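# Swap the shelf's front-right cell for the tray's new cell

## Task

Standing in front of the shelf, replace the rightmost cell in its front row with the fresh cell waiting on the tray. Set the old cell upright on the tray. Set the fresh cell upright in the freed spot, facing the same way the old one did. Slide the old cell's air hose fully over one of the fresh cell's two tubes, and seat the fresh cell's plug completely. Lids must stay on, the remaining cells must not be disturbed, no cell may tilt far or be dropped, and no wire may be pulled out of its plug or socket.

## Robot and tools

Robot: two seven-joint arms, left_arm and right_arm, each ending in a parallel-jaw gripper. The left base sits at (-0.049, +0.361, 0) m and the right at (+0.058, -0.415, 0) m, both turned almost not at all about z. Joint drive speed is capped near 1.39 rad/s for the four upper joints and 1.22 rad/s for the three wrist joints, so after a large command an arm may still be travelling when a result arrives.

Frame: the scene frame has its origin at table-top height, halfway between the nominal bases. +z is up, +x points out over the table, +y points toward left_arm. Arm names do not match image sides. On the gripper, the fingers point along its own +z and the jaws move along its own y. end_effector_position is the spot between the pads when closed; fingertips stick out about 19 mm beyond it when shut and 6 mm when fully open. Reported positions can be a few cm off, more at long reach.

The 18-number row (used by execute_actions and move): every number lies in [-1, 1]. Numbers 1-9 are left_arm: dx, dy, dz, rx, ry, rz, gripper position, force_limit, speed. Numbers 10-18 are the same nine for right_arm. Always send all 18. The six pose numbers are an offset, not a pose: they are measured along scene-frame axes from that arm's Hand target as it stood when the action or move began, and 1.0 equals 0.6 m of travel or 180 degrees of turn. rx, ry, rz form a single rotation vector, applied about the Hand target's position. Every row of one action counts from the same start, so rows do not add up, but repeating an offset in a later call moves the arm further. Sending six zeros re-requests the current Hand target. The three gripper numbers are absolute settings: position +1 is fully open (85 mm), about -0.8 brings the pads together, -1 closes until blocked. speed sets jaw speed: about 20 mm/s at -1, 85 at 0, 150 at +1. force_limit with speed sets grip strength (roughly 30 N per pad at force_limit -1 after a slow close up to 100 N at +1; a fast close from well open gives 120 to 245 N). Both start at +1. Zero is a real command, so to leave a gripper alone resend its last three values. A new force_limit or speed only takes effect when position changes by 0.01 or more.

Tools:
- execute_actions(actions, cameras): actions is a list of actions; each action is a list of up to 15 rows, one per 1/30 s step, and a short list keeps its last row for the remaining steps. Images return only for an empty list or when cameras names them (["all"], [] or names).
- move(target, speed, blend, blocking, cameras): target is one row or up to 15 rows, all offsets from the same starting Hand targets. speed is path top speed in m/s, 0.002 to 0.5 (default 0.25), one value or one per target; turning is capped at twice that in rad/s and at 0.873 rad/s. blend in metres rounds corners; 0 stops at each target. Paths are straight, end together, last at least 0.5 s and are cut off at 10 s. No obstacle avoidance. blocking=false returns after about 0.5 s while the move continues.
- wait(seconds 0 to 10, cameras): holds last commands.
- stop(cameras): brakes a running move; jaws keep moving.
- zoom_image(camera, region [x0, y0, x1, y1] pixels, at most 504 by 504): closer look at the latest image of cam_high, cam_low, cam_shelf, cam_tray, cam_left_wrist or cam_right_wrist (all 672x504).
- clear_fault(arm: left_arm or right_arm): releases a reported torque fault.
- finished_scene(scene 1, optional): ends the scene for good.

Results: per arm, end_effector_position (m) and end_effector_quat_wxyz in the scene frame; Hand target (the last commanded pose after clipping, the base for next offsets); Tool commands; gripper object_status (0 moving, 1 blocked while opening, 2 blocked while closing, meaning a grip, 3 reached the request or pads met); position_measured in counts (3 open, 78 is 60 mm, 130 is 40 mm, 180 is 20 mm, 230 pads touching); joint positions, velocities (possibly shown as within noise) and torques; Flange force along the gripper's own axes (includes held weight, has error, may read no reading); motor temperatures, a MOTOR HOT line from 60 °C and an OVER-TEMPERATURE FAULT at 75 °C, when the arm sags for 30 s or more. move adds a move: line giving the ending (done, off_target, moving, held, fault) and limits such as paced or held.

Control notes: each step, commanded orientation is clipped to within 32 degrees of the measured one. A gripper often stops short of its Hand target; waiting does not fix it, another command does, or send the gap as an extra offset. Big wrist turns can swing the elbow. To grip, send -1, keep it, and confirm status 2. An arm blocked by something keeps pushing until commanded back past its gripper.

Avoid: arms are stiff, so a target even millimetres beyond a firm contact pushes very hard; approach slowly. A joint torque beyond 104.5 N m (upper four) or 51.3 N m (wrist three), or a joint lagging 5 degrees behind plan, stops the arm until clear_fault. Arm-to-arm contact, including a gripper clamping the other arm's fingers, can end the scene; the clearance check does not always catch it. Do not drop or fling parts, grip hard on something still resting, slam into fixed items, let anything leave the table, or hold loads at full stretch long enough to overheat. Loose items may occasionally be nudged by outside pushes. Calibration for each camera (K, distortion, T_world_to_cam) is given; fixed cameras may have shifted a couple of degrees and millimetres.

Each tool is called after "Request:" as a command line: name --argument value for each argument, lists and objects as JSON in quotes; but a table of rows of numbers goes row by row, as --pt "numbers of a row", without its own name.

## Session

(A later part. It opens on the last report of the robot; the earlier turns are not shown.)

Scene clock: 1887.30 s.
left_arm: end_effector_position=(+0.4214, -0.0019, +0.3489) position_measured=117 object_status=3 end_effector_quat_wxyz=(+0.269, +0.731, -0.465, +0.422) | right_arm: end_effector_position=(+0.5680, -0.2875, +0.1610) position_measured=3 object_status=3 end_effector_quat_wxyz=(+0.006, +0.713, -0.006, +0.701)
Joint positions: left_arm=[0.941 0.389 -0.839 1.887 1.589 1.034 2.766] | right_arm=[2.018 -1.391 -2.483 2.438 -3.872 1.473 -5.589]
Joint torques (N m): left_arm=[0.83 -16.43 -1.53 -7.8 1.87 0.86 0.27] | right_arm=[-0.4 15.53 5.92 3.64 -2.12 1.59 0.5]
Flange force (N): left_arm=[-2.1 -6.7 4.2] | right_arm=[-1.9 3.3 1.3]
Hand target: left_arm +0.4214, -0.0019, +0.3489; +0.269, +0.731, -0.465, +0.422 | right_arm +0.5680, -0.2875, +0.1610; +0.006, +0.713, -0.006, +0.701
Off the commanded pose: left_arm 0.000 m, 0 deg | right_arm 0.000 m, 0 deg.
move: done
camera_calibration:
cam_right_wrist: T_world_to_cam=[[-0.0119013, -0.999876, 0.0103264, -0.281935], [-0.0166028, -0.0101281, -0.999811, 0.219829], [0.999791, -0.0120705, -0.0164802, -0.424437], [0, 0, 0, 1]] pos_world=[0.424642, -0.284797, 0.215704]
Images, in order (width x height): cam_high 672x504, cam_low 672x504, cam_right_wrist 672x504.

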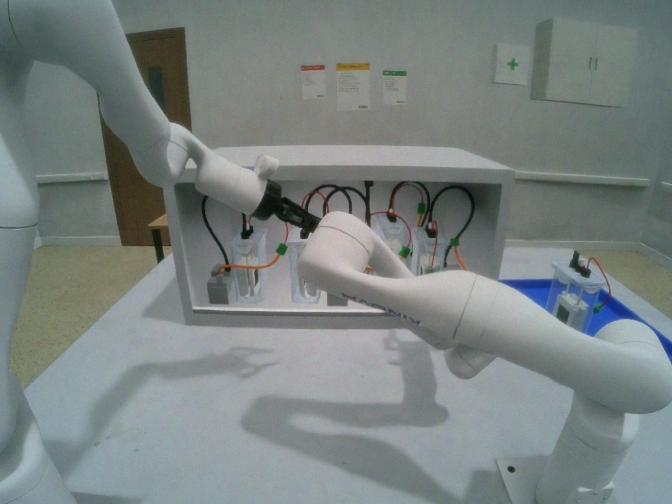

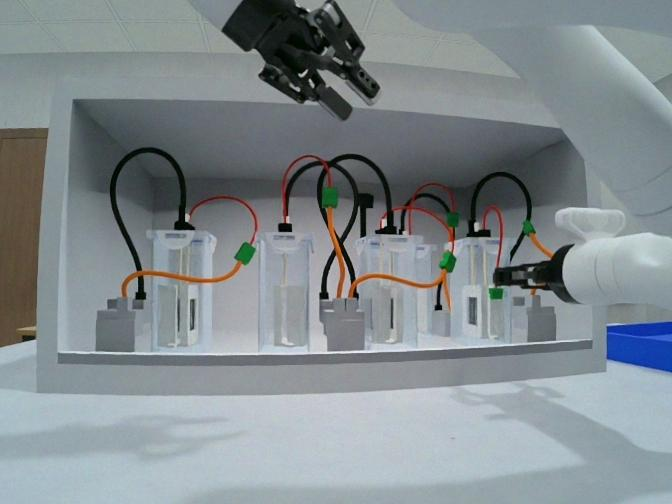

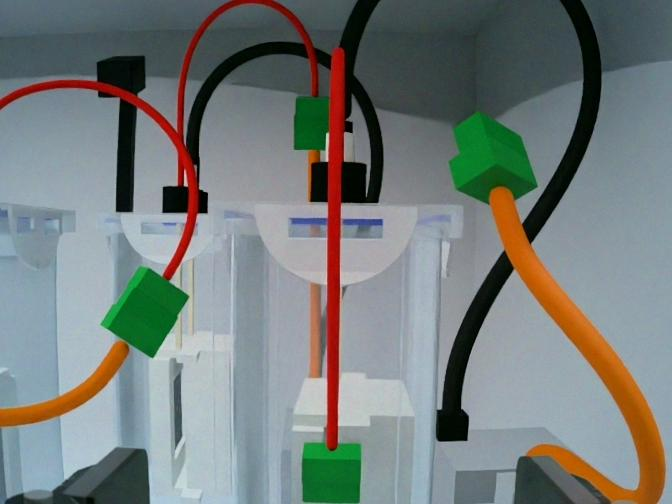

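Request:
move --target '[0,0,0,0,0,0,0.1,0.5,-1,0.1133,0,0,0,0,0,1,1,-1]' --speed 0.06 --cameras '["cam_right_wrist","cam_low"]'

Scene clock: 1897.27 s.
left_arm: end_effector_position=(+0.4214, -0.0019, +0.3489) position_measured=117 object_status=3 end_effector_quat_wxyz=(+0.269, +0.731, -0.465, +0.422) | right_arm: end_effector_position=(+0.6359, -0.2875, +0.1610) position_measured=3 object_status=3 end_effector_quat_wxyz=(+0.006, +0.713, -0.006, +0.701)
Joint positions: left_arm=[0.941 0.389 -0.839 1.887 1.589 1.034 2.766] | right_arm=[2.116 -1.351 -2.404 2.265 -3.745 1.361 -5.5]
Joint torques (N m): left_arm=[0.82 -16.44 -1.55 -7.87 1.89 0.85 0.28] | right_arm=[-0.27 17.16 6.87 1.93 -1.95 1.85 0.55]
Flange force (N): left_arm=[-2.3 -6.5 4.1] | right_arm=[-2.2 2.0 1.6]
Hand target: left_arm +0.4214, -0.0019, +0.3489; +0.269, +0.731, -0.465, +0.422 | right_arm +0.6360, -0.2875, +0.1610; +0.006, +0.713, -0.006, +0.701
Off the commanded pose: left_arm 0.000 m, 0 deg | right_arm 0.000 m, 0 deg.
move: done
camera_calibration:
cam_right_wrist: T_world_to_cam=[[-0.011901, -0.999875, 0.0104266, -0.281148], [-0.0165043, -0.0102295, -0.999811, 0.220881], [0.999793, -0.0120709, -0.0163805, -0.492445], [0, 0, 0, 1]] pos_world=[0.492643, -0.284797, 0.215704]
Images, in order (width x height): cam_low 672x504, cam_right_wrist 672x504.

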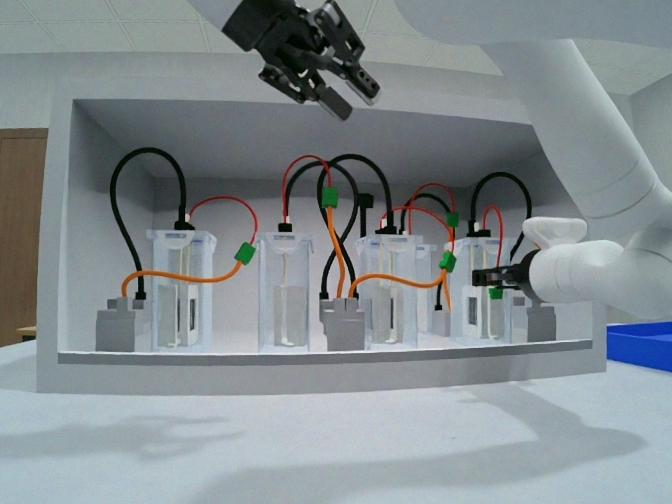

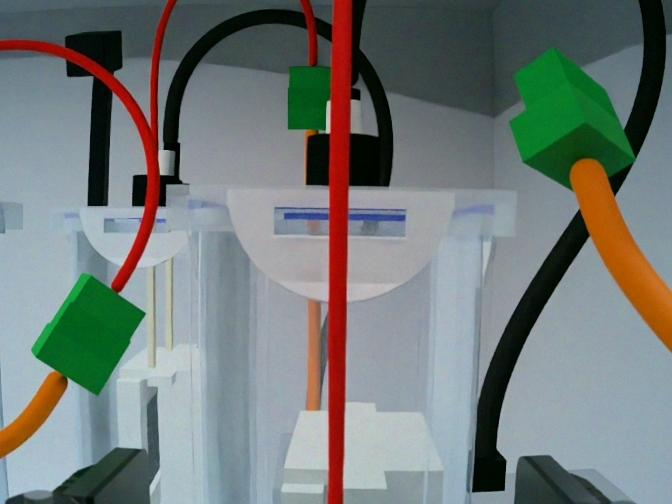

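Request:
move --target '[0,0,0,0,0,0,0.1,0.5,-1,0,0,0,0,0,0,-1,-1,-1]'

Request:
move --target '[0,0,0,0,0,0,0.1,0.5,-1,-0.0217,0,0,0,0,0,-1,-1,-1]' --speed 0.02 --cameras '["cam_right_wrist","cam_low"]'

Scene clock: 1905.63 s.
left_arm: end_effector_position=(+0.4214, -0.0019, +0.3489) position_measured=117 object_status=3 end_effector_quat_wxyz=(+0.269, +0.731, -0.465, +0.422) | right_arm: end_effector_position=(+0.6360, -0.2875, +0.1610) position_measured=225 object_status=0 end_effector_quat_wxyz=(+0.006, +0.713, -0.006, +0.701)
Joint positions: left_arm=[0.941 0.389 -0.839 1.887 1.589 1.034 2.766] | right_arm=[2.116 -1.351 -2.404 2.265 -3.745 1.361 -5.5]
Joint torques (N m): left_arm=[0.84 -16.42 -1.52 -7.86 1.88 0.86 0.28] | right_arm=[-0.23 17.25 6.81 1.7 -1.9 1.98 0.62]
Flange force (N): left_arm=[-2.3 -6.5 4.1] | right_arm=[-2.1 2.0 1.0]
Hand target: left_arm +0.4214, -0.0019, +0.3489; +0.269, +0.731, -0.465, +0.422 | right_arm +0.6360, -0.2875, +0.1610; +0.006, +0.713, -0.006, +0.701
Off the commanded pose: left_arm 0.000 m, 0 deg | right_arm 0.000 m, 0 deg.
move: done

Scene clock: 1906.57 s.
left_arm: end_effector_position=(+0.4214, -0.0019, +0.3489) position_measured=117 object_status=3 end_effector_quat_wxyz=(+0.269, +0.731, -0.465, +0.422) | right_arm: end_effector_position=(+0.6230, -0.2875, +0.1610) position_measured=225 object_status=2 end_effector_quat_wxyz=(+0.006, +0.713, -0.006, +0.701)
Joint positions: left_arm=[0.941 0.389 -0.839 1.887 1.589 1.034 2.766] | right_arm=[2.099 -1.356 -2.416 2.299 -3.766 1.385 -5.514]
Joint torques (N m): left_arm=[0.83 -16.42 -1.56 -7.82 1.89 0.86 0.27] | right_arm=[-0.31 16.92 6.59 1.79 -1.94 1.95 0.69]
Flange force (N): left_arm=[-2.1 -6.6 4.1] | right_arm=[-1.8 2.9 0.4]
Hand target: left_arm +0.4214, -0.0019, +0.3489; +0.269, +0.731, -0.465, +0.422 | right_arm +0.6229, -0.2875, +0.1610; +0.006, +0.713, -0.006, +0.701
Off the commanded pose: left_arm 0.000 m, 0 deg | right_arm 0.000 m, 0 deg.
move: done
camera_calibration:
cam_right_wrist: T_world_to_cam=[[-0.0119013, -0.999876, 0.0103264, -0.281281], [-0.0166028, -0.0101281, -0.999811, 0.220742], [0.999791, -0.0120705, -0.0164802, -0.479425], [0, 0, 0, 1]] pos_world=[0.479642, -0.284797, 0.215704]
Images, in order (width x height): cam_low 672x504, cam_right_wrist 672x504.

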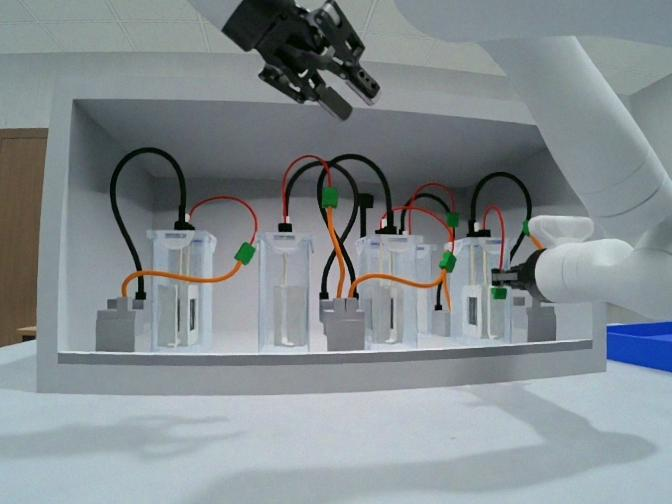

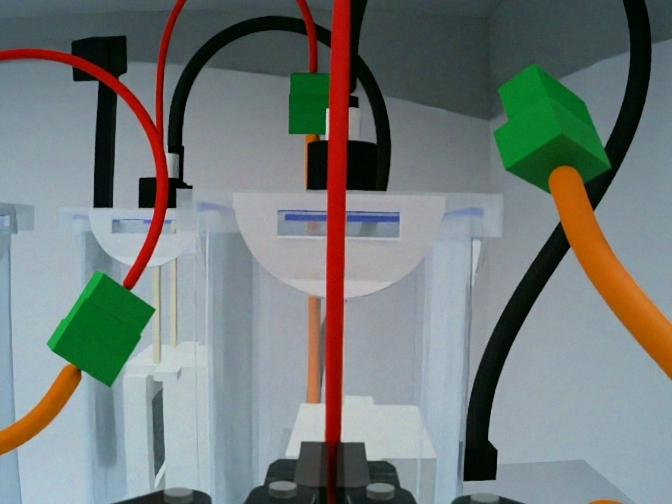

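Request:
move --pt "0 0 0 0 0 0 0.1 0.5 -1 0.0216 0 0 0 0 0 1 -1 -1" --pt "0 0 0 0 0 0 0.1 0.5 -1 0.075 0 0 0 0 0 1 -1 -1" --speed 0.03 --cameras '["cam_right_wrist","cam_low"]'

Scene clock: 1918.97 s.
left_arm: end_effector_position=(+0.4214, -0.0019, +0.3489) position_measured=117 object_status=3 end_effector_quat_wxyz=(+0.269, +0.731, -0.465, +0.422) | right_arm: end_effector_position=(+0.6679, -0.2875, +0.1610) position_measured=3 object_status=3 end_effector_quat_wxyz=(+0.006, +0.713, -0.006, +0.701)
Joint positions: left_arm=[0.941 0.389 -0.839 1.887 1.589 1.034 2.766] | right_arm=[2.159 -1.342 -2.378 2.177 -3.703 1.303 -5.467]
Joint torques (N m): left_arm=[0.81 -16.44 -1.56 -7.83 1.9 0.88 0.27] | right_arm=[-0.17 17.99 7.1 1.08 -1.81 1.97 0.58]
Flange force (N): left_arm=[-2.1 -6.5 4.1] | right_arm=[-2.0 1.5 1.5]
Hand target: left_arm +0.4214, -0.0019, +0.3489; +0.269, +0.731, -0.465, +0.422 | right_arm +0.6679, -0.2875, +0.1610; +0.006, +0.713, -0.006, +0.701
Off the commanded pose: left_arm 0.000 m, 0 deg | right_arm 0.000 m, 0 deg.
move: done
camera_calibration:
cam_right_wrist: T_world_to_cam=[[-0.0119, -0.999875, 0.0104263, -0.280768], [-0.0166042, -0.010228, -0.99981, 0.221461], [0.999791, -0.0120709, -0.0164804, -0.524416], [0, 0, 0, 1]] pos_world=[0.524642, -0.284797, 0.215704]
Images, in order (width x height): cam_low 672x504, cam_right_wrist 672x504.

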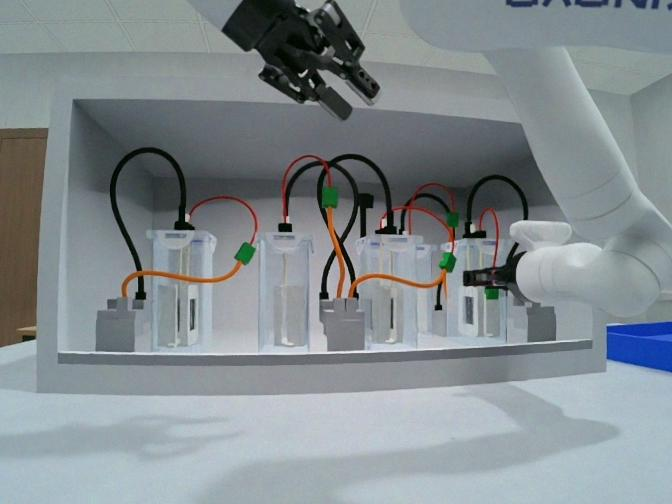

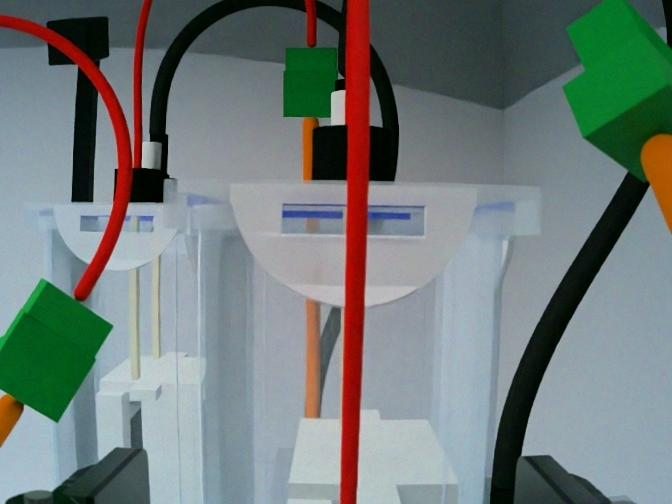

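Request:
wait --seconds 0 --cameras '["cam_shelf","cam_low","cam_tray","cam_left_wrist"]'

Request:
zoom_image --camera "cam_shelf" --region '[40, 120, 300, 360]'

Request:
zoom_image --camera "cam_low" --region '[430, 180, 600, 360]'

Scene clock: 1931.23 s.
left_arm: end_effector_position=(+0.4214, -0.0019, +0.3489) position_measured=117 object_status=3 end_effector_quat_wxyz=(+0.269, +0.731, -0.465, +0.422) | right_arm: end_effector_position=(+0.6679, -0.2875, +0.1610) position_measured=3 object_status=3 end_effector_quat_wxyz=(+0.006, +0.713, -0.006, +0.701)
Joint positions: left_arm=[0.941 0.389 -0.839 1.887 1.589 1.034 2.766] | right_arm=[2.159 -1.342 -2.378 2.177 -3.703 1.303 -5.467]
Joint torques (N m): left_arm=[0.83 -16.42 -1.54 -7.84 1.9 0.84 0.26] | right_arm=[-0.23 18.01 7.15 0.97 -1.85 2.02 0.53]
Flange force (N): left_arm=[-2.1 -6.6 4.0] | right_arm=[-1.9 1.6 1.5]
Hand target: left_arm +0.4214, -0.0019, +0.3489; +0.269, +0.731, -0.465, +0.422 | right_arm +0.6679, -0.2875, +0.1610; +0.006, +0.713, -0.006, +0.701
Tool commands: left_gripper/position=+0.1 left_gripper/force_limit=+0.5 left_gripper/speed=-1.0 right_gripper/position=+1.0 right_gripper/force_limit=-1.0 right_gripper/speed=-1.0
Off the commanded pose: left_arm 0.000 m, 0 deg | right_arm 0.000 m, 0 deg.
camera_calibration:
cam_left_wrist: T_world_to_cam=[[-0.909767, -0.413618, -0.035266, 0.396932], [-0.182945, 0.475749, -0.860345, 0.432543], [0.372632, -0.776262, -0.50849, 0.167412], [0, 0, 0, 1]] pos_world=[0.377864, 0.0883516, 0.471262]
Images, in order (width x height): cam_low 672x504, cam_shelf 672x504, cam_tray 672x504, cam_left_wrist 672x504.

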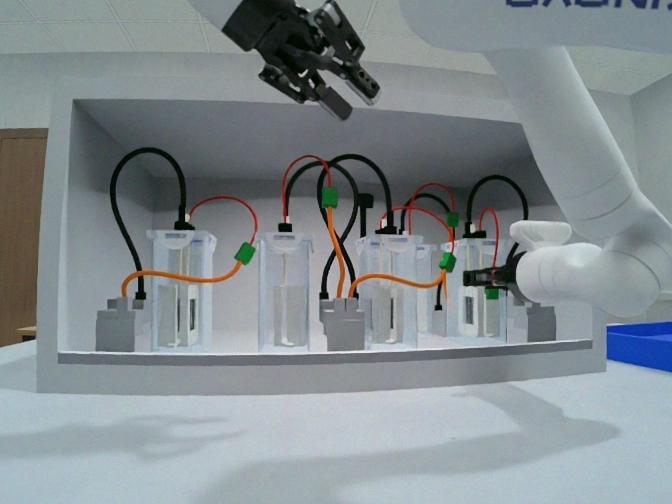

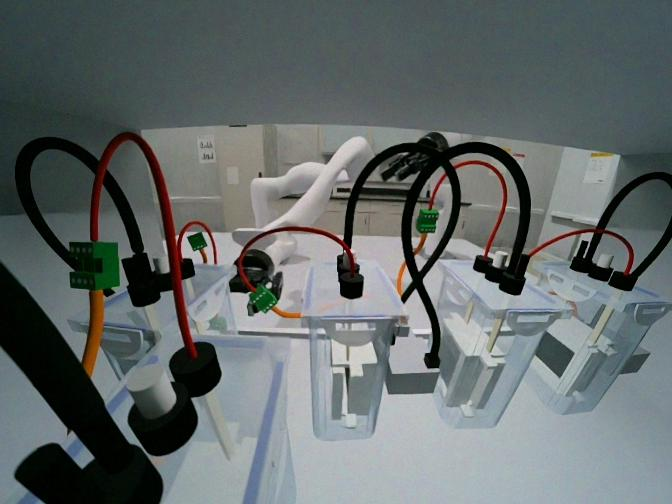

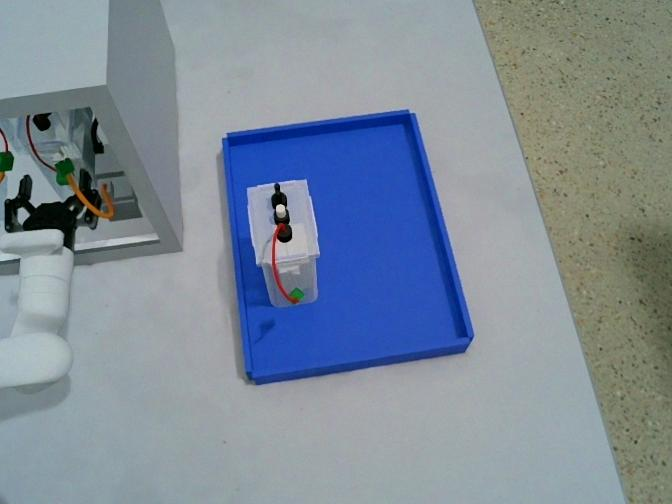

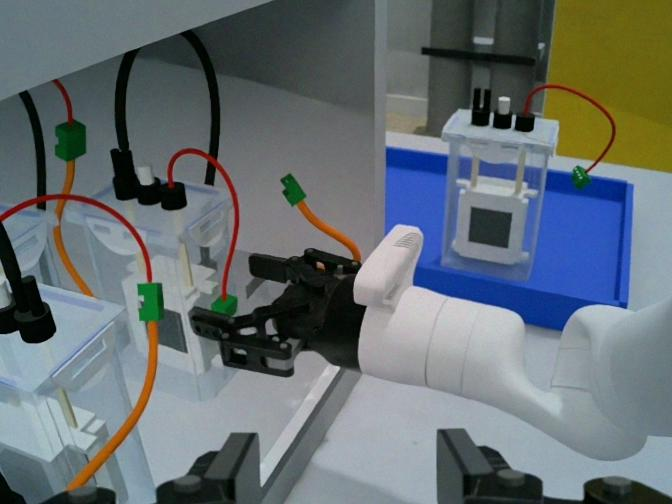

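Scaled by 1.938 from the camera's 672x504 image, which has a finer 960x720 frame.

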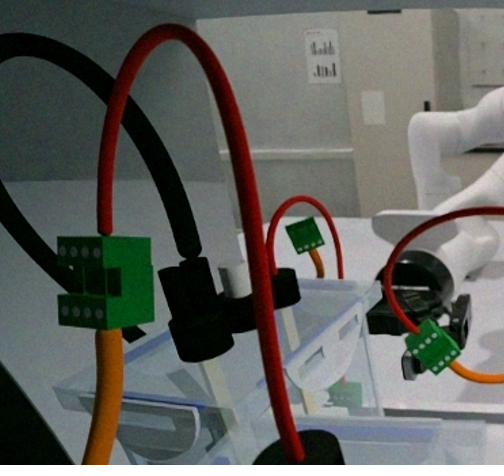

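Scaled by 2.800 from the camera's 672x504 image, which has a finer 960x720 frame.

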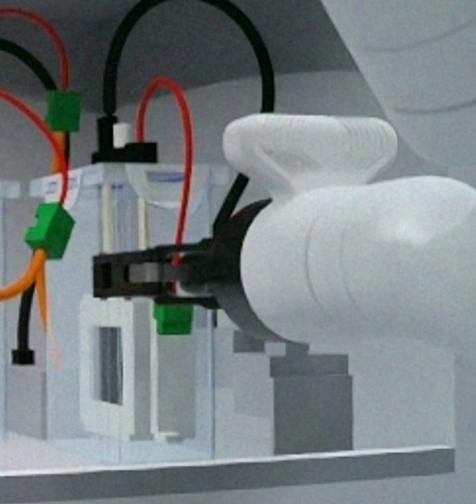

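Request:
execute_actions --actions '[]' --cameras '["cam_right_wrist"]'

Request:
zoom_image --camera "cam_right_wrist" --region '[130, 150, 580, 504]'

Scene clock: 1939.13 s.
left_arm: end_effector_position=(+0.4214, -0.0019, +0.3489) position_measured=117 object_status=3 end_effector_quat_wxyz=(+0.269, +0.731, -0.465, +0.422) | right_arm: end_effector_position=(+0.6679, -0.2875, +0.1610) position_measured=3 object_status=3 end_effector_quat_wxyz=(+0.006, +0.713, -0.006, +0.701)
Joint positions: left_arm=[0.941 0.389 -0.839 1.887 1.589 1.034 2.766] | right_arm=[2.159 -1.342 -2.378 2.177 -3.703 1.303 -5.467]
Joint velocities: within noise
Joint torques (N m): left_arm=[0.83 -16.41 -1.52 -7.86 1.9 0.85 0.28] | right_arm=[-0.31 18.04 7.19 0.95 -1.83 1.97 0.57]
Motor temperatures (°C): left_arm=[28 36 25 30 35 34 45] | right_arm=[31 37 27 27 37 38 42]
Flange force (N): left_arm=[-2.3 -6.5 4.0] | right_arm=[-2.1 2.0 1.3]
Hand target: left_arm +0.4214, -0.0019, +0.3489; +0.269, +0.731, -0.465, +0.422 | right_arm +0.6679, -0.2875, +0.1610; +0.006, +0.713, -0.006, +0.701
Tool commands: left_gripper/position=+0.1 left_gripper/force_limit=+0.5 left_gripper/speed=-1.0 right_gripper/position=+1.0 right_gripper/force_limit=-1.0 right_gripper/speed=-1.0
Off the commanded pose: left_arm 0.000 m, 0 deg | right_arm 0.000 m, 0 deg.
camera_calibration:
cam_right_wrist: T_world_to_cam=[[-0.0119, -0.999875, 0.0104263, -0.280768], [-0.0166042, -0.010228, -0.99981, 0.221461], [0.999791, -0.0120709, -0.0164804, -0.524416], [0, 0, 0, 1]] pos_world=[0.524642, -0.284797, 0.215704]
Images, in order (width x height): cam_right_wrist 672x504.

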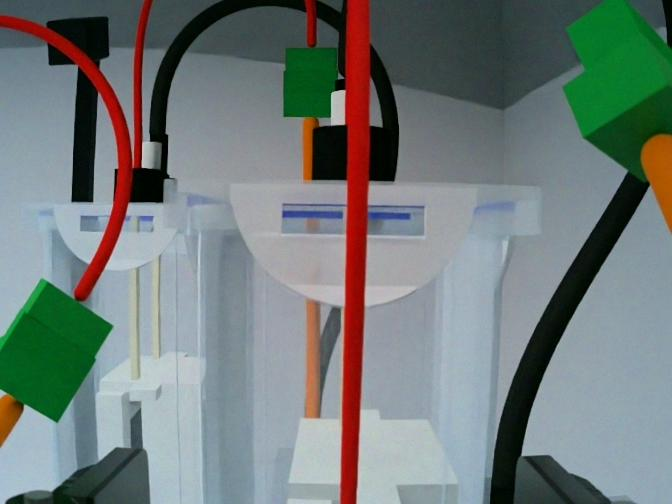

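Scaled by 1.120.

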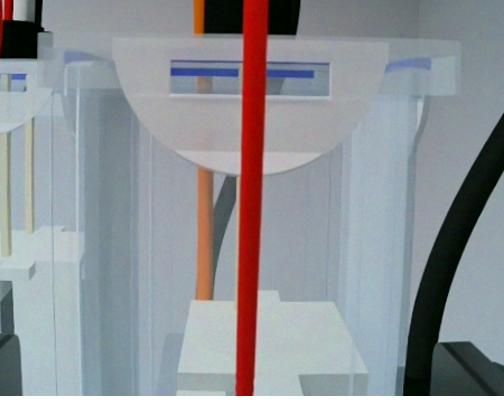

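Request:
move --target '[0,0,0,0,0,0,0.1,0.5,-1,-0.0748,-0.0083,0,0,0,-0.0117,1,-1,-1]' --speed 0.08 --cameras '["cam_right_wrist","cam_low"]'

Request:
zoom_image --camera "cam_right_wrist" --region '[180, 140, 520, 504]'

Scene clock: 1955.80 s.
left_arm: end_effector_position=(+0.4214, -0.0019, +0.3489) position_measured=117 object_status=3 end_effector_quat_wxyz=(+0.269, +0.731, -0.465, +0.422) | right_arm: end_effector_position=(+0.6231, -0.2925, +0.1610) position_measured=3 object_status=3 end_effector_quat_wxyz=(+0.019, +0.713, -0.020, +0.701)
Joint positions: left_arm=[0.941 0.389 -0.839 1.887 1.589 1.034 2.766] | right_arm=[2.086 -1.349 -2.422 2.289 -3.805 1.341 -5.491]
Joint torques (N m): left_arm=[0.81 -16.47 -1.51 -7.83 1.87 0.87 0.26] | right_arm=[-0.15 16.84 6.67 2.23 -1.92 2.04 0.57]
Flange force (N): left_arm=[-2.2 -6.6 4.2] | right_arm=[-2.0 1.4 1.7]
Hand target: left_arm +0.4214, -0.0019, +0.3489; +0.269, +0.731, -0.465, +0.422 | right_arm +0.6231, -0.2925, +0.1610; +0.019, +0.713, -0.020, +0.701
Off the commanded pose: left_arm 0.000 m, 0 deg | right_arm 0.000 m, 0 deg.
move: done
camera_calibration:
cam_right_wrist: T_world_to_cam=[[-0.0486054, -0.998764, 0.0104003, -0.263125], [-0.0168673, -0.00959036, -0.999812, 0.22103], [0.998676, -0.0487717, -0.0163803, -0.489673], [0, 0, 0, 1]] pos_world=[0.479964, -0.284562, 0.215704]
Images, in order (width x height): cam_low 672x504, cam_right_wrist 672x504.

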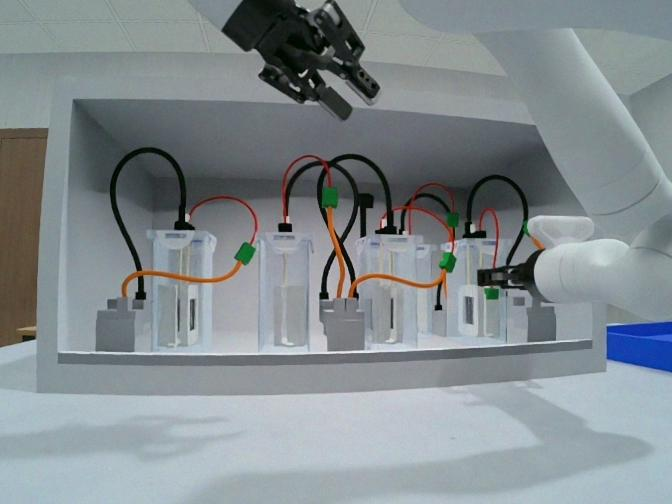

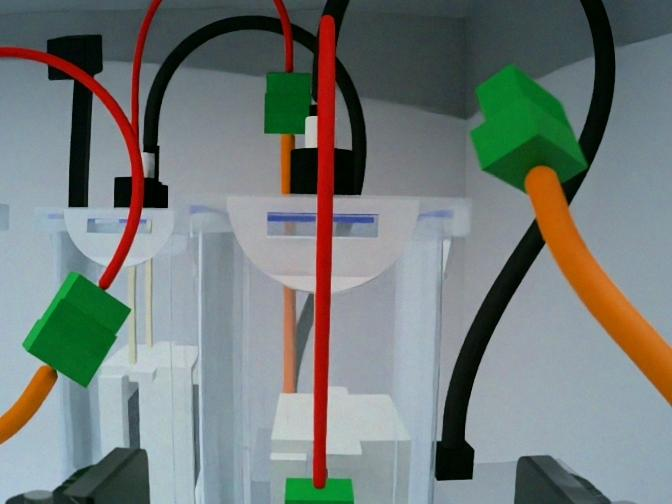

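Scaled by 1.385.

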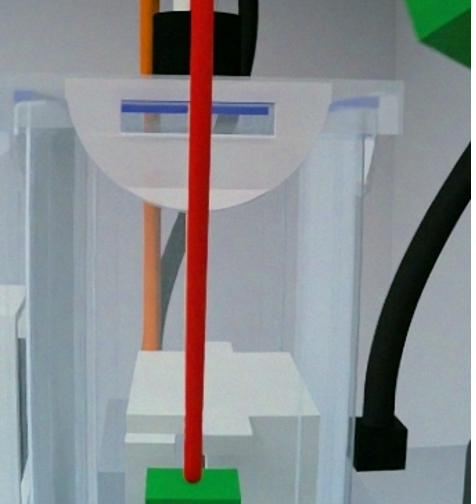

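Request:
move --target '[0,0,0,0,0,0,0.1,0.5,-1,0.06,0.0045,0,0,0,0,1,-1,-1]' --speed 0.06 --cameras '["cam_right_wrist"]'

Request:
zoom_image --camera "cam_right_wrist" --region '[130, 150, 550, 504]'

Scene clock: 1962.63 s.
left_arm: end_effector_position=(+0.4214, -0.0019, +0.3489) position_measured=117 object_status=3 end_effector_quat_wxyz=(+0.269, +0.731, -0.465, +0.422) | right_arm: end_effector_position=(+0.6590, -0.2898, +0.1610) position_measured=3 object_status=3 end_effector_quat_wxyz=(+0.019, +0.713, -0.020, +0.701)
Joint positions: left_arm=[0.941 0.389 -0.839 1.887 1.589 1.034 2.766] | right_arm=[2.13 -1.335 -2.393 2.189 -3.76 1.272 -5.445]
Joint torques (N m): left_arm=[0.82 -16.43 -1.57 -7.84 1.9 0.86 0.27] | right_arm=[-0.23 17.78 7.11 1.22 -1.76 2.01 0.58]
Flange force (N): left_arm=[-2.2 -6.5 4.1] | right_arm=[-2.2 1.6 1.5]
Hand target: left_arm +0.4214, -0.0019, +0.3489; +0.269, +0.731, -0.465, +0.422 | right_arm +0.6591, -0.2898, +0.1610; +0.019, +0.713, -0.020, +0.701
Off the commanded pose: left_arm 0.000 m, 0 deg | right_arm 0.000 m, 0 deg.
move: done
camera_calibration:
cam_right_wrist: T_world_to_cam=[[-0.0486054, -0.998764, 0.0104003, -0.258683], [-0.0168673, -0.00959036, -0.999812, 0.221662], [0.998676, -0.0487717, -0.0163803, -0.525394], [0, 0, 0, 1]] pos_world=[0.515864, -0.281862, 0.215704]
Images, in order (width x height): cam_right_wrist 672x504.

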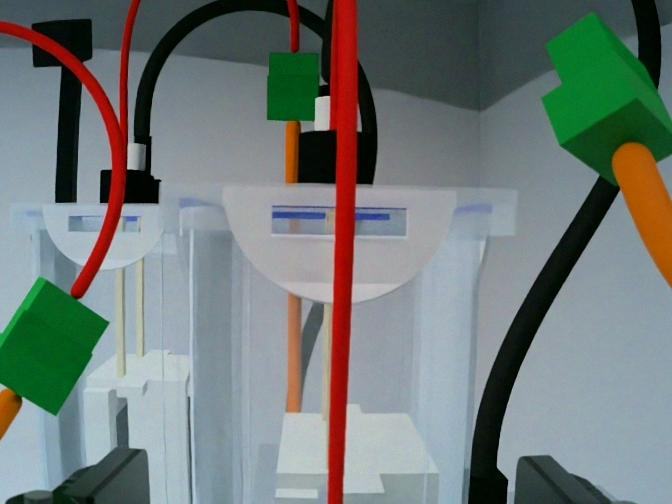

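Scaled by 1.200.

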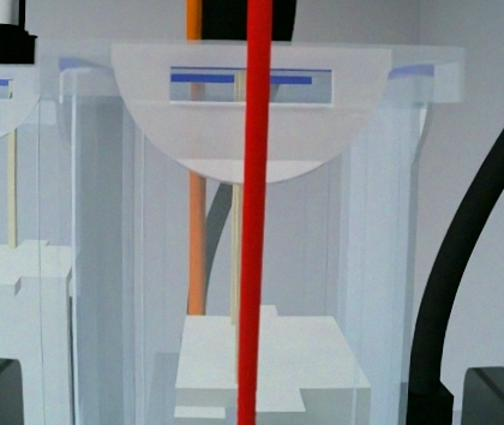

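Request:
move --target '[0,0,0,0,0,0,0.1,0.5,-1,0.0417,-0.002,0,0,0,0,1,-1,-1]' --speed 0.04 --cameras '["cam_right_wrist","cam_low"]'

Request:
zoom_image --camera "cam_right_wrist" --region '[130, 150, 550, 504]'

Scene clock: 1972.27 s.
left_arm: end_effector_position=(+0.4214, -0.0019, +0.3489) position_measured=117 object_status=3 end_effector_quat_wxyz=(+0.269, +0.731, -0.465, +0.422) | right_arm: end_effector_position=(+0.6841, -0.2910, +0.1610) position_measured=3 object_status=3 end_effector_quat_wxyz=(+0.019, +0.713, -0.020, +0.701)
Joint positions: left_arm=[0.941 0.389 -0.839 1.887 1.589 1.034 2.766] | right_arm=[2.166 -1.331 -2.376 2.121 -3.73 1.231 -5.423]
Joint torques (N m): left_arm=[0.8 -16.41 -1.56 -7.83 1.9 0.86 0.27] | right_arm=[1.96 18.19 8.4 0.42 -2.11 1.76 0.64]
Flange force (N): left_arm=[-2.1 -6.5 4.1] | right_arm=[-1.5 -1.5 -2.9]
Hand target: left_arm +0.4214, -0.0019, +0.3489; +0.269, +0.731, -0.465, +0.422 | right_arm +0.6841, -0.2910, +0.1610; +0.019, +0.713, -0.020, +0.701
Off the commanded pose: left_arm 0.000 m, 0 deg | right_arm 0.000 m, 0 deg.
move: done
camera_calibration:
cam_right_wrist: T_world_to_cam=[[-0.0486044, -0.998764, 0.0104, -0.258662], [-0.0169671, -0.00958523, -0.99981, 0.222129], [0.998674, -0.0487716, -0.0164802, -0.550497], [0, 0, 0, 1]] pos_world=[0.540963, -0.283062, 0.215704]
Images, in order (width x height): cam_low 672x504, cam_right_wrist 672x504.

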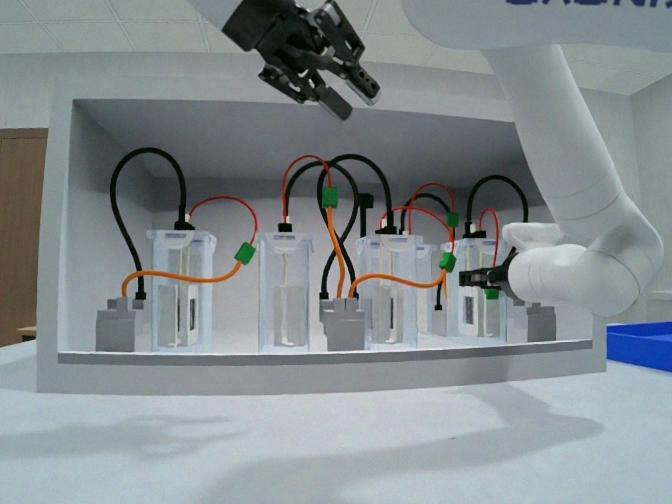

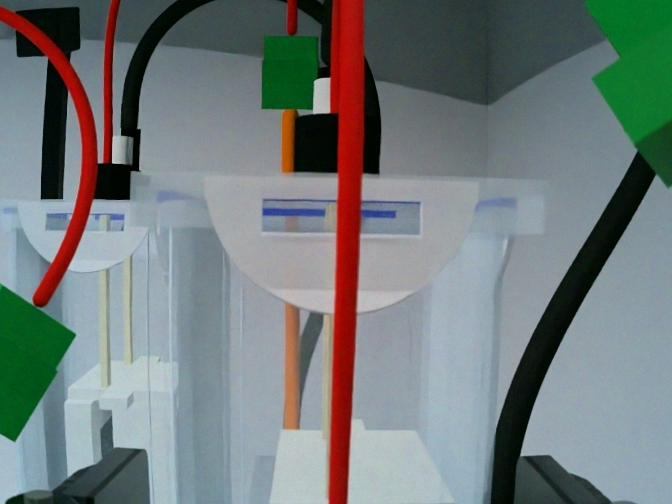

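Scaled by 1.200.

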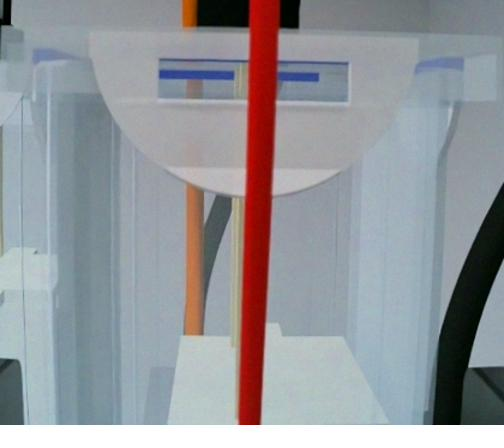

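Request:
move --target '[0,0,0,0,0,0,0.1,0.5,-1,0.0133,-0.0007,0,0,0,0,1,-1,-1]' --speed 0.03

Request:
move --target '[0,0,0,0,0,0,0.1,0.5,-1,0,0,0,0,0,0,-1,-1,-1]'

Request:
wait --seconds 0.5 --cameras '["cam_right_wrist","cam_tray","cam_shelf"]'

Scene clock: 1980.20 s.
left_arm: end_effector_position=(+0.4214, -0.0019, +0.3489) position_measured=117 object_status=3 end_effector_quat_wxyz=(+0.269, +0.731, -0.465, +0.422) | right_arm: end_effector_position=(+0.6921, -0.2915, +0.1612) position_measured=3 object_status=3 end_effector_quat_wxyz=(+0.019, +0.713, -0.020, +0.701)
Joint positions: left_arm=[0.941 0.389 -0.839 1.887 1.589 1.034 2.766] | right_arm=[2.178 -1.331 -2.371 2.098 -3.721 1.217 -5.416]
Joint torques (N m): left_arm=[0.8 -16.44 -1.51 -7.84 1.9 0.85 0.27] | right_arm=[4.91 13.66 4.72 0.67 -0.92 -1.05 -0.16]
Flange force (N): left_arm=[-2.2 -6.5 4.1] | right_arm=[10.7 -5.9 -9.1]
Hand target: left_arm +0.4214, -0.0019, +0.3489; +0.269, +0.731, -0.465, +0.422 | right_arm +0.6921, -0.2914, +0.1610; +0.019, +0.713, -0.020, +0.701
Off the commanded pose: left_arm 0.000 m, 0 deg | right_arm 0.000 m, 0 deg.
move: done

Scene clock: 1980.97 s.
left_arm: end_effector_position=(+0.4214, -0.0019, +0.3489) position_measured=117 object_status=3 end_effector_quat_wxyz=(+0.269, +0.731, -0.465, +0.422) | right_arm: end_effector_position=(+0.6921, -0.2914, +0.1609) position_measured=28 object_status=0 end_effector_quat_wxyz=(+0.019, +0.713, -0.020, +0.701)
Joint positions: left_arm=[0.941 0.389 -0.839 1.887 1.589 1.034 2.766] | right_arm=[2.178 -1.331 -2.371 2.098 -3.721 1.217 -5.416]
Joint torques (N m): left_arm=[0.8 -16.42 -1.53 -7.83 1.87 0.84 0.27] | right_arm=[1.65 15.29 5.09 0.27 -0.64 0.07 0.42]
Flange force (N): left_arm=[-2.2 -6.5 4.1] | right_arm=[6.0 -0.3 -4.6]
Hand target: left_arm +0.4214, -0.0019, +0.3489; +0.269, +0.731, -0.465, +0.422 | right_arm +0.6921, -0.2914, +0.1610; +0.019, +0.713, -0.020, +0.701
Off the commanded pose: left_arm 0.000 m, 0 deg | right_arm 0.000 m, 0 deg.
move: done

Scene clock: 1981.47 s.
left_arm: end_effector_position=(+0.4214, -0.0019, +0.3489) position_measured=117 object_status=3 end_effector_quat_wxyz=(+0.269, +0.731, -0.465, +0.422) | right_arm: end_effector_position=(+0.6921, -0.2914, +0.1610) position_measured=28 object_status=2 end_effector_quat_wxyz=(+0.019, +0.713, -0.020, +0.701)
Joint positions: left_arm=[0.941 0.389 -0.839 1.887 1.589 1.034 2.766] | right_arm=[2.178 -1.331 -2.371 2.098 -3.721 1.217 -5.416]
Joint torques (N m): left_arm=[0.84 -16.43 -1.53 -7.84 1.88 0.86 0.29] | right_arm=[1.88 15.45 5.37 0.38 -0.78 0.05 0.4]
Flange force (N): left_arm=[-2.3 -6.6 4.1] | right_arm=[5.5 -0.7 -4.6]
Hand target: left_arm +0.4214, -0.0019, +0.3489; +0.269, +0.731, -0.465, +0.422 | right_arm +0.6921, -0.2914, +0.1610; +0.019, +0.713, -0.020, +0.701
Tool commands: left_gripper/position=+0.1 left_gripper/force_limit=+0.5 left_gripper/speed=-1.0 right_gripper/position=-1.0 right_gripper/force_limit=-1.0 right_gripper/speed=-1.0
Off the commanded pose: left_arm 0.000 m, 0 deg | right_arm 0.000 m, 0 deg.
wait: 0.50 s; at rest by 0.17 s
camera_calibration:
cam_right_wrist: T_world_to_cam=[[-0.0487041, -0.998759, 0.0104013, -0.258616], [-0.0169681, -0.00958477, -0.99981, 0.222161], [0.998669, -0.0488714, -0.0164802, -0.558533], [0, 0, 0, 1]] pos_world=[0.548963, -0.283462, 0.215604]
Images, in order (width x height): cam_shelf 672x504, cam_tray 672x504, cam_right_wrist 672x504.

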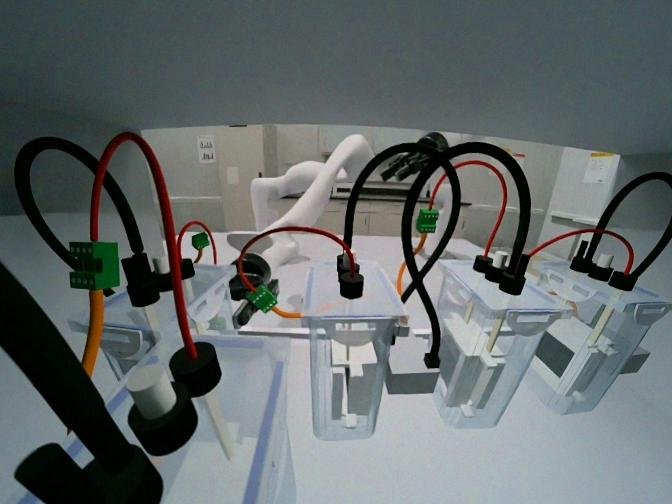

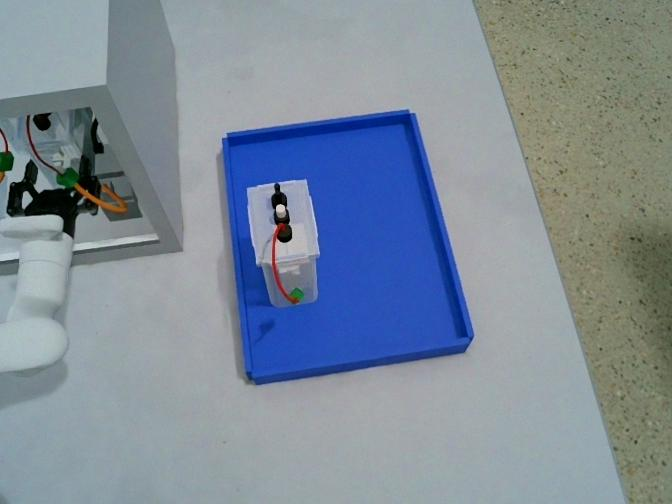

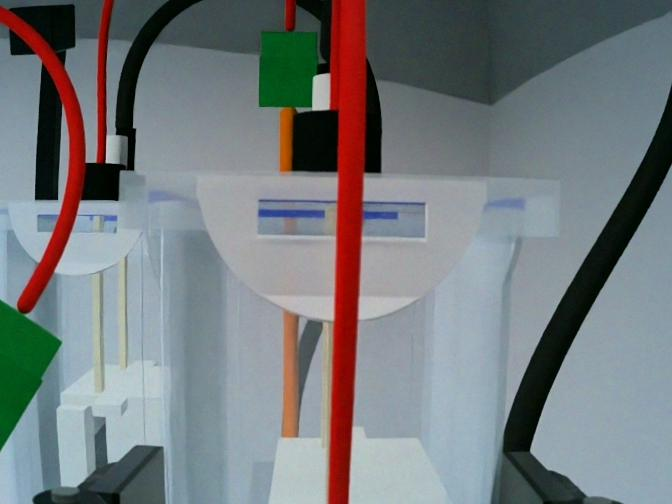

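Request:
move --target '[0,0,0,0,0,0,0.1,0.5,-1,-0.0572,0.005,0,0,0,0.0122,-1,-1,-1]' --speed 0.03 --cameras '["cam_right_wrist","cam_low","cam_shelf"]'

Scene clock: 1993.27 s.
left_arm: end_effector_position=(+0.4214, -0.0019, +0.3489) position_measured=117 object_status=3 end_effector_quat_wxyz=(+0.269, +0.731, -0.465, +0.422) | right_arm: end_effector_position=(+0.6578, -0.2884, +0.1610) position_measured=28 object_status=2 end_effector_quat_wxyz=(+0.005, +0.713, -0.006, +0.701)
Joint positions: left_arm=[0.941 0.389 -0.839 1.887 1.589 1.034 2.766] | right_arm=[2.15 -1.344 -2.387 2.207 -3.711 1.328 -5.477]
Joint torques (N m): left_arm=[0.81 -16.43 -1.54 -7.8 1.87 0.86 0.29] | right_arm=[-0.99 16.88 5.55 2.53 -1.5 1.53 0.45]
Flange force (N): left_arm=[-2.2 -6.6 4.2] | right_arm=[-0.4 2.2 6.1]
Hand target: left_arm +0.4214, -0.0019, +0.3489; +0.269, +0.731, -0.465, +0.422 | right_arm +0.6577, -0.2884, +0.1610; +0.005, +0.713, -0.006, +0.701
Off the commanded pose: left_arm 0.000 m, 0 deg | right_arm 0.000 m, 0 deg.
move: done
camera_calibration:
cam_right_wrist: T_world_to_cam=[[-0.0104015, -0.999892, 0.0104068, -0.282858], [-0.0164889, -0.0102344, -0.999812, 0.221219], [0.99981, -0.0105711, -0.0163807, -0.513834], [0, 0, 0, 1]] pos_world=[0.514442, -0.285995, 0.215704]
Images, in order (width x height): cam_low 672x504, cam_shelf 672x504, cam_right_wrist 672x504.

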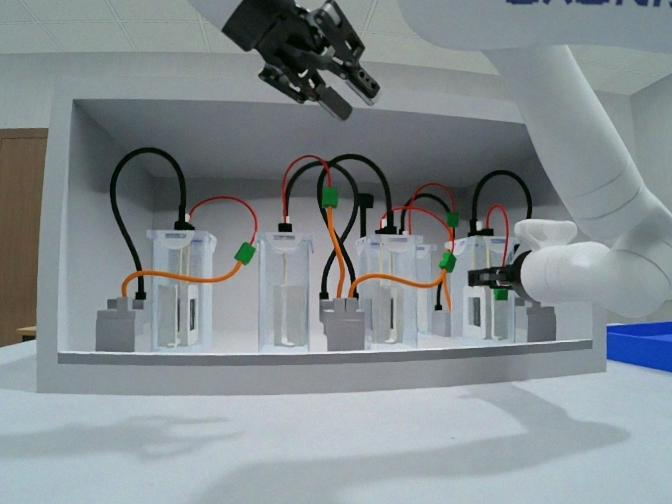

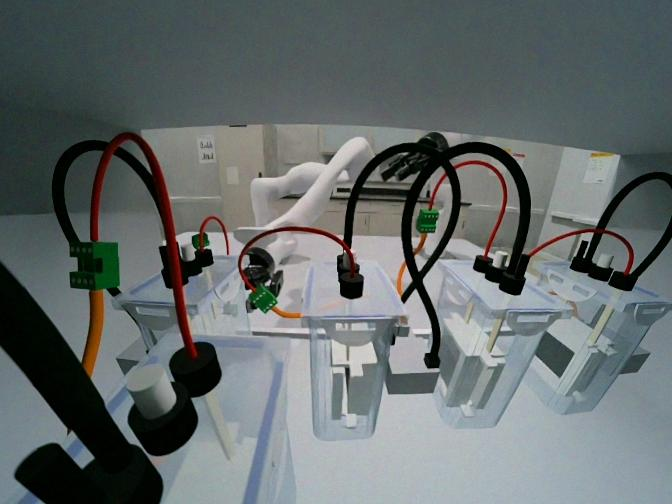

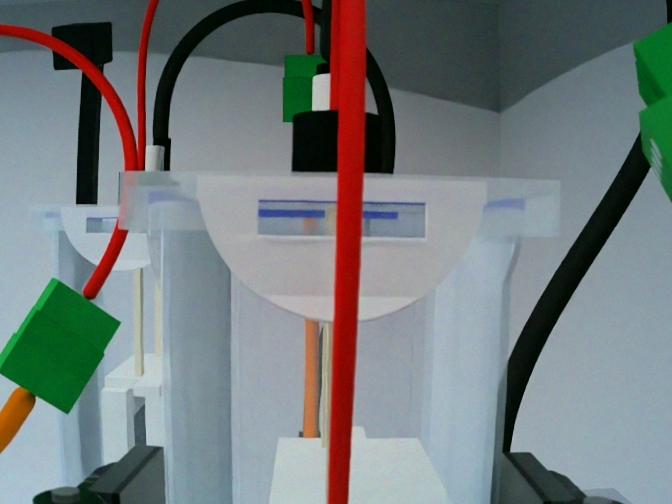

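Request:
move --pt "0 0 0 0 0 0 0.1 0.5 -1 0 0 0 0 0 0 1 -1 -1" --pt "0 0 0 0 0 0 0.1 0.5 -1 -0.075 0.0015 0 0 0 0 1 -1 -1" --speed 0.05 --cameras '["cam_right_wrist","cam_low","cam_left_wrist"]'

Request:
zoom_image --camera "cam_right_wrist" --region '[220, 330, 460, 504]'

Scene clock: 2024.77 s.
left_arm: end_effector_position=(+0.4214, -0.0019, +0.3489) position_measured=117 object_status=3 end_effector_quat_wxyz=(+0.269, +0.731, -0.465, +0.422) | right_arm: end_effector_position=(+0.6128, -0.2875, +0.1610) position_measured=3 object_status=3 end_effector_quat_wxyz=(+0.005, +0.713, -0.006, +0.701)
Joint positions: left_arm=[0.941 0.389 -0.839 1.887 1.589 1.034 2.766] | right_arm=[2.087 -1.361 -2.429 2.327 -3.781 1.406 -5.525]
Joint torques (N m): left_arm=[0.85 -16.4 -1.52 -7.84 1.87 0.86 0.29] | right_arm=[-0.04 16.6 6.53 2.24 -1.84 1.87 0.63]
Flange force (N): left_arm=[-2.3 -6.5 4.1] | right_arm=[-2.1 1.8 0.2]
Hand target: left_arm +0.4214, -0.0019, +0.3489; +0.269, +0.731, -0.465, +0.422 | right_arm +0.6127, -0.2875, +0.1610; +0.005, +0.713, -0.006, +0.701
Off the commanded pose: left_arm 0.000 m, 0 deg | right_arm 0.000 m, 0 deg.
move: done
camera_calibration:
cam_left_wrist: T_world_to_cam=[[-0.909767, -0.413618, -0.035266, 0.396932], [-0.182945, 0.475749, -0.860345, 0.432543], [0.372632, -0.776262, -0.50849, 0.167412], [0, 0, 0, 1]] pos_world=[0.377864, 0.0883516, 0.471262]
cam_right_wrist: T_world_to_cam=[[-0.0103015, -0.999893, 0.0104068, -0.282373], [-0.0164879, -0.0102361, -0.999812, 0.220487], [0.999811, -0.0104711, -0.0163807, -0.468804], [0, 0, 0, 1]] pos_world=[0.469442, -0.284995, 0.215704]
Images, in order (width x height): cam_low 672x504, cam_left_wrist 672x504, cam_right_wrist 672x504.

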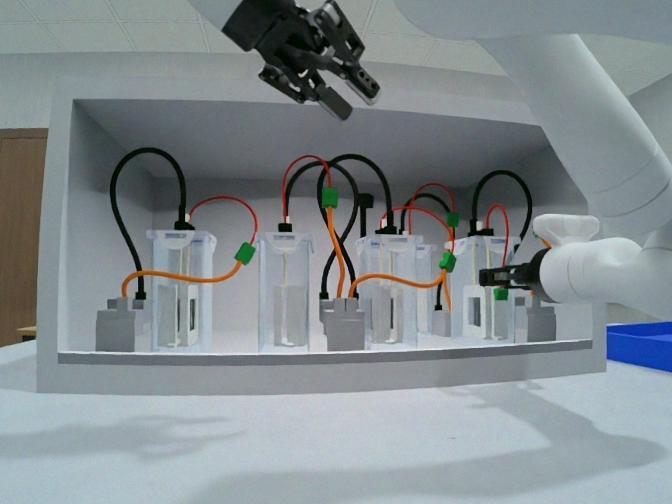

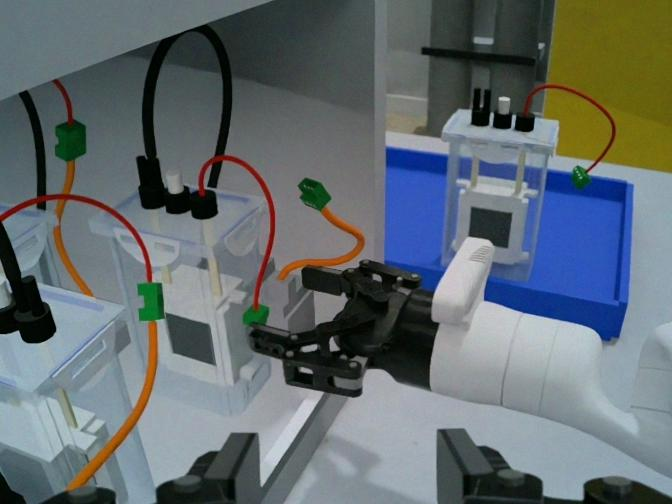

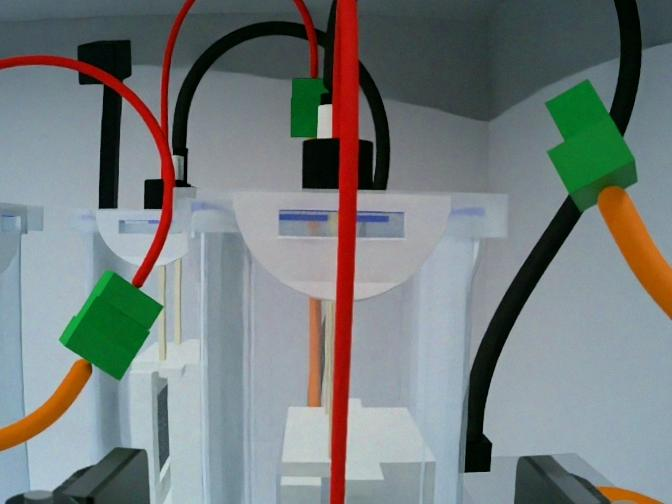

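Scaled by 2.100.

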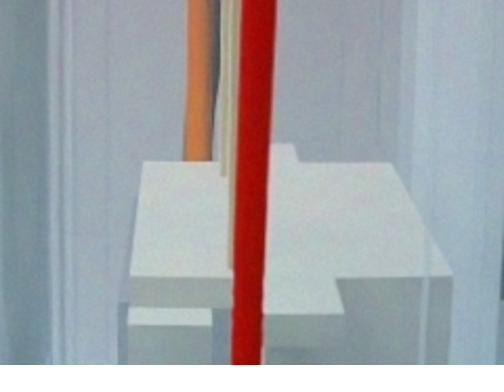

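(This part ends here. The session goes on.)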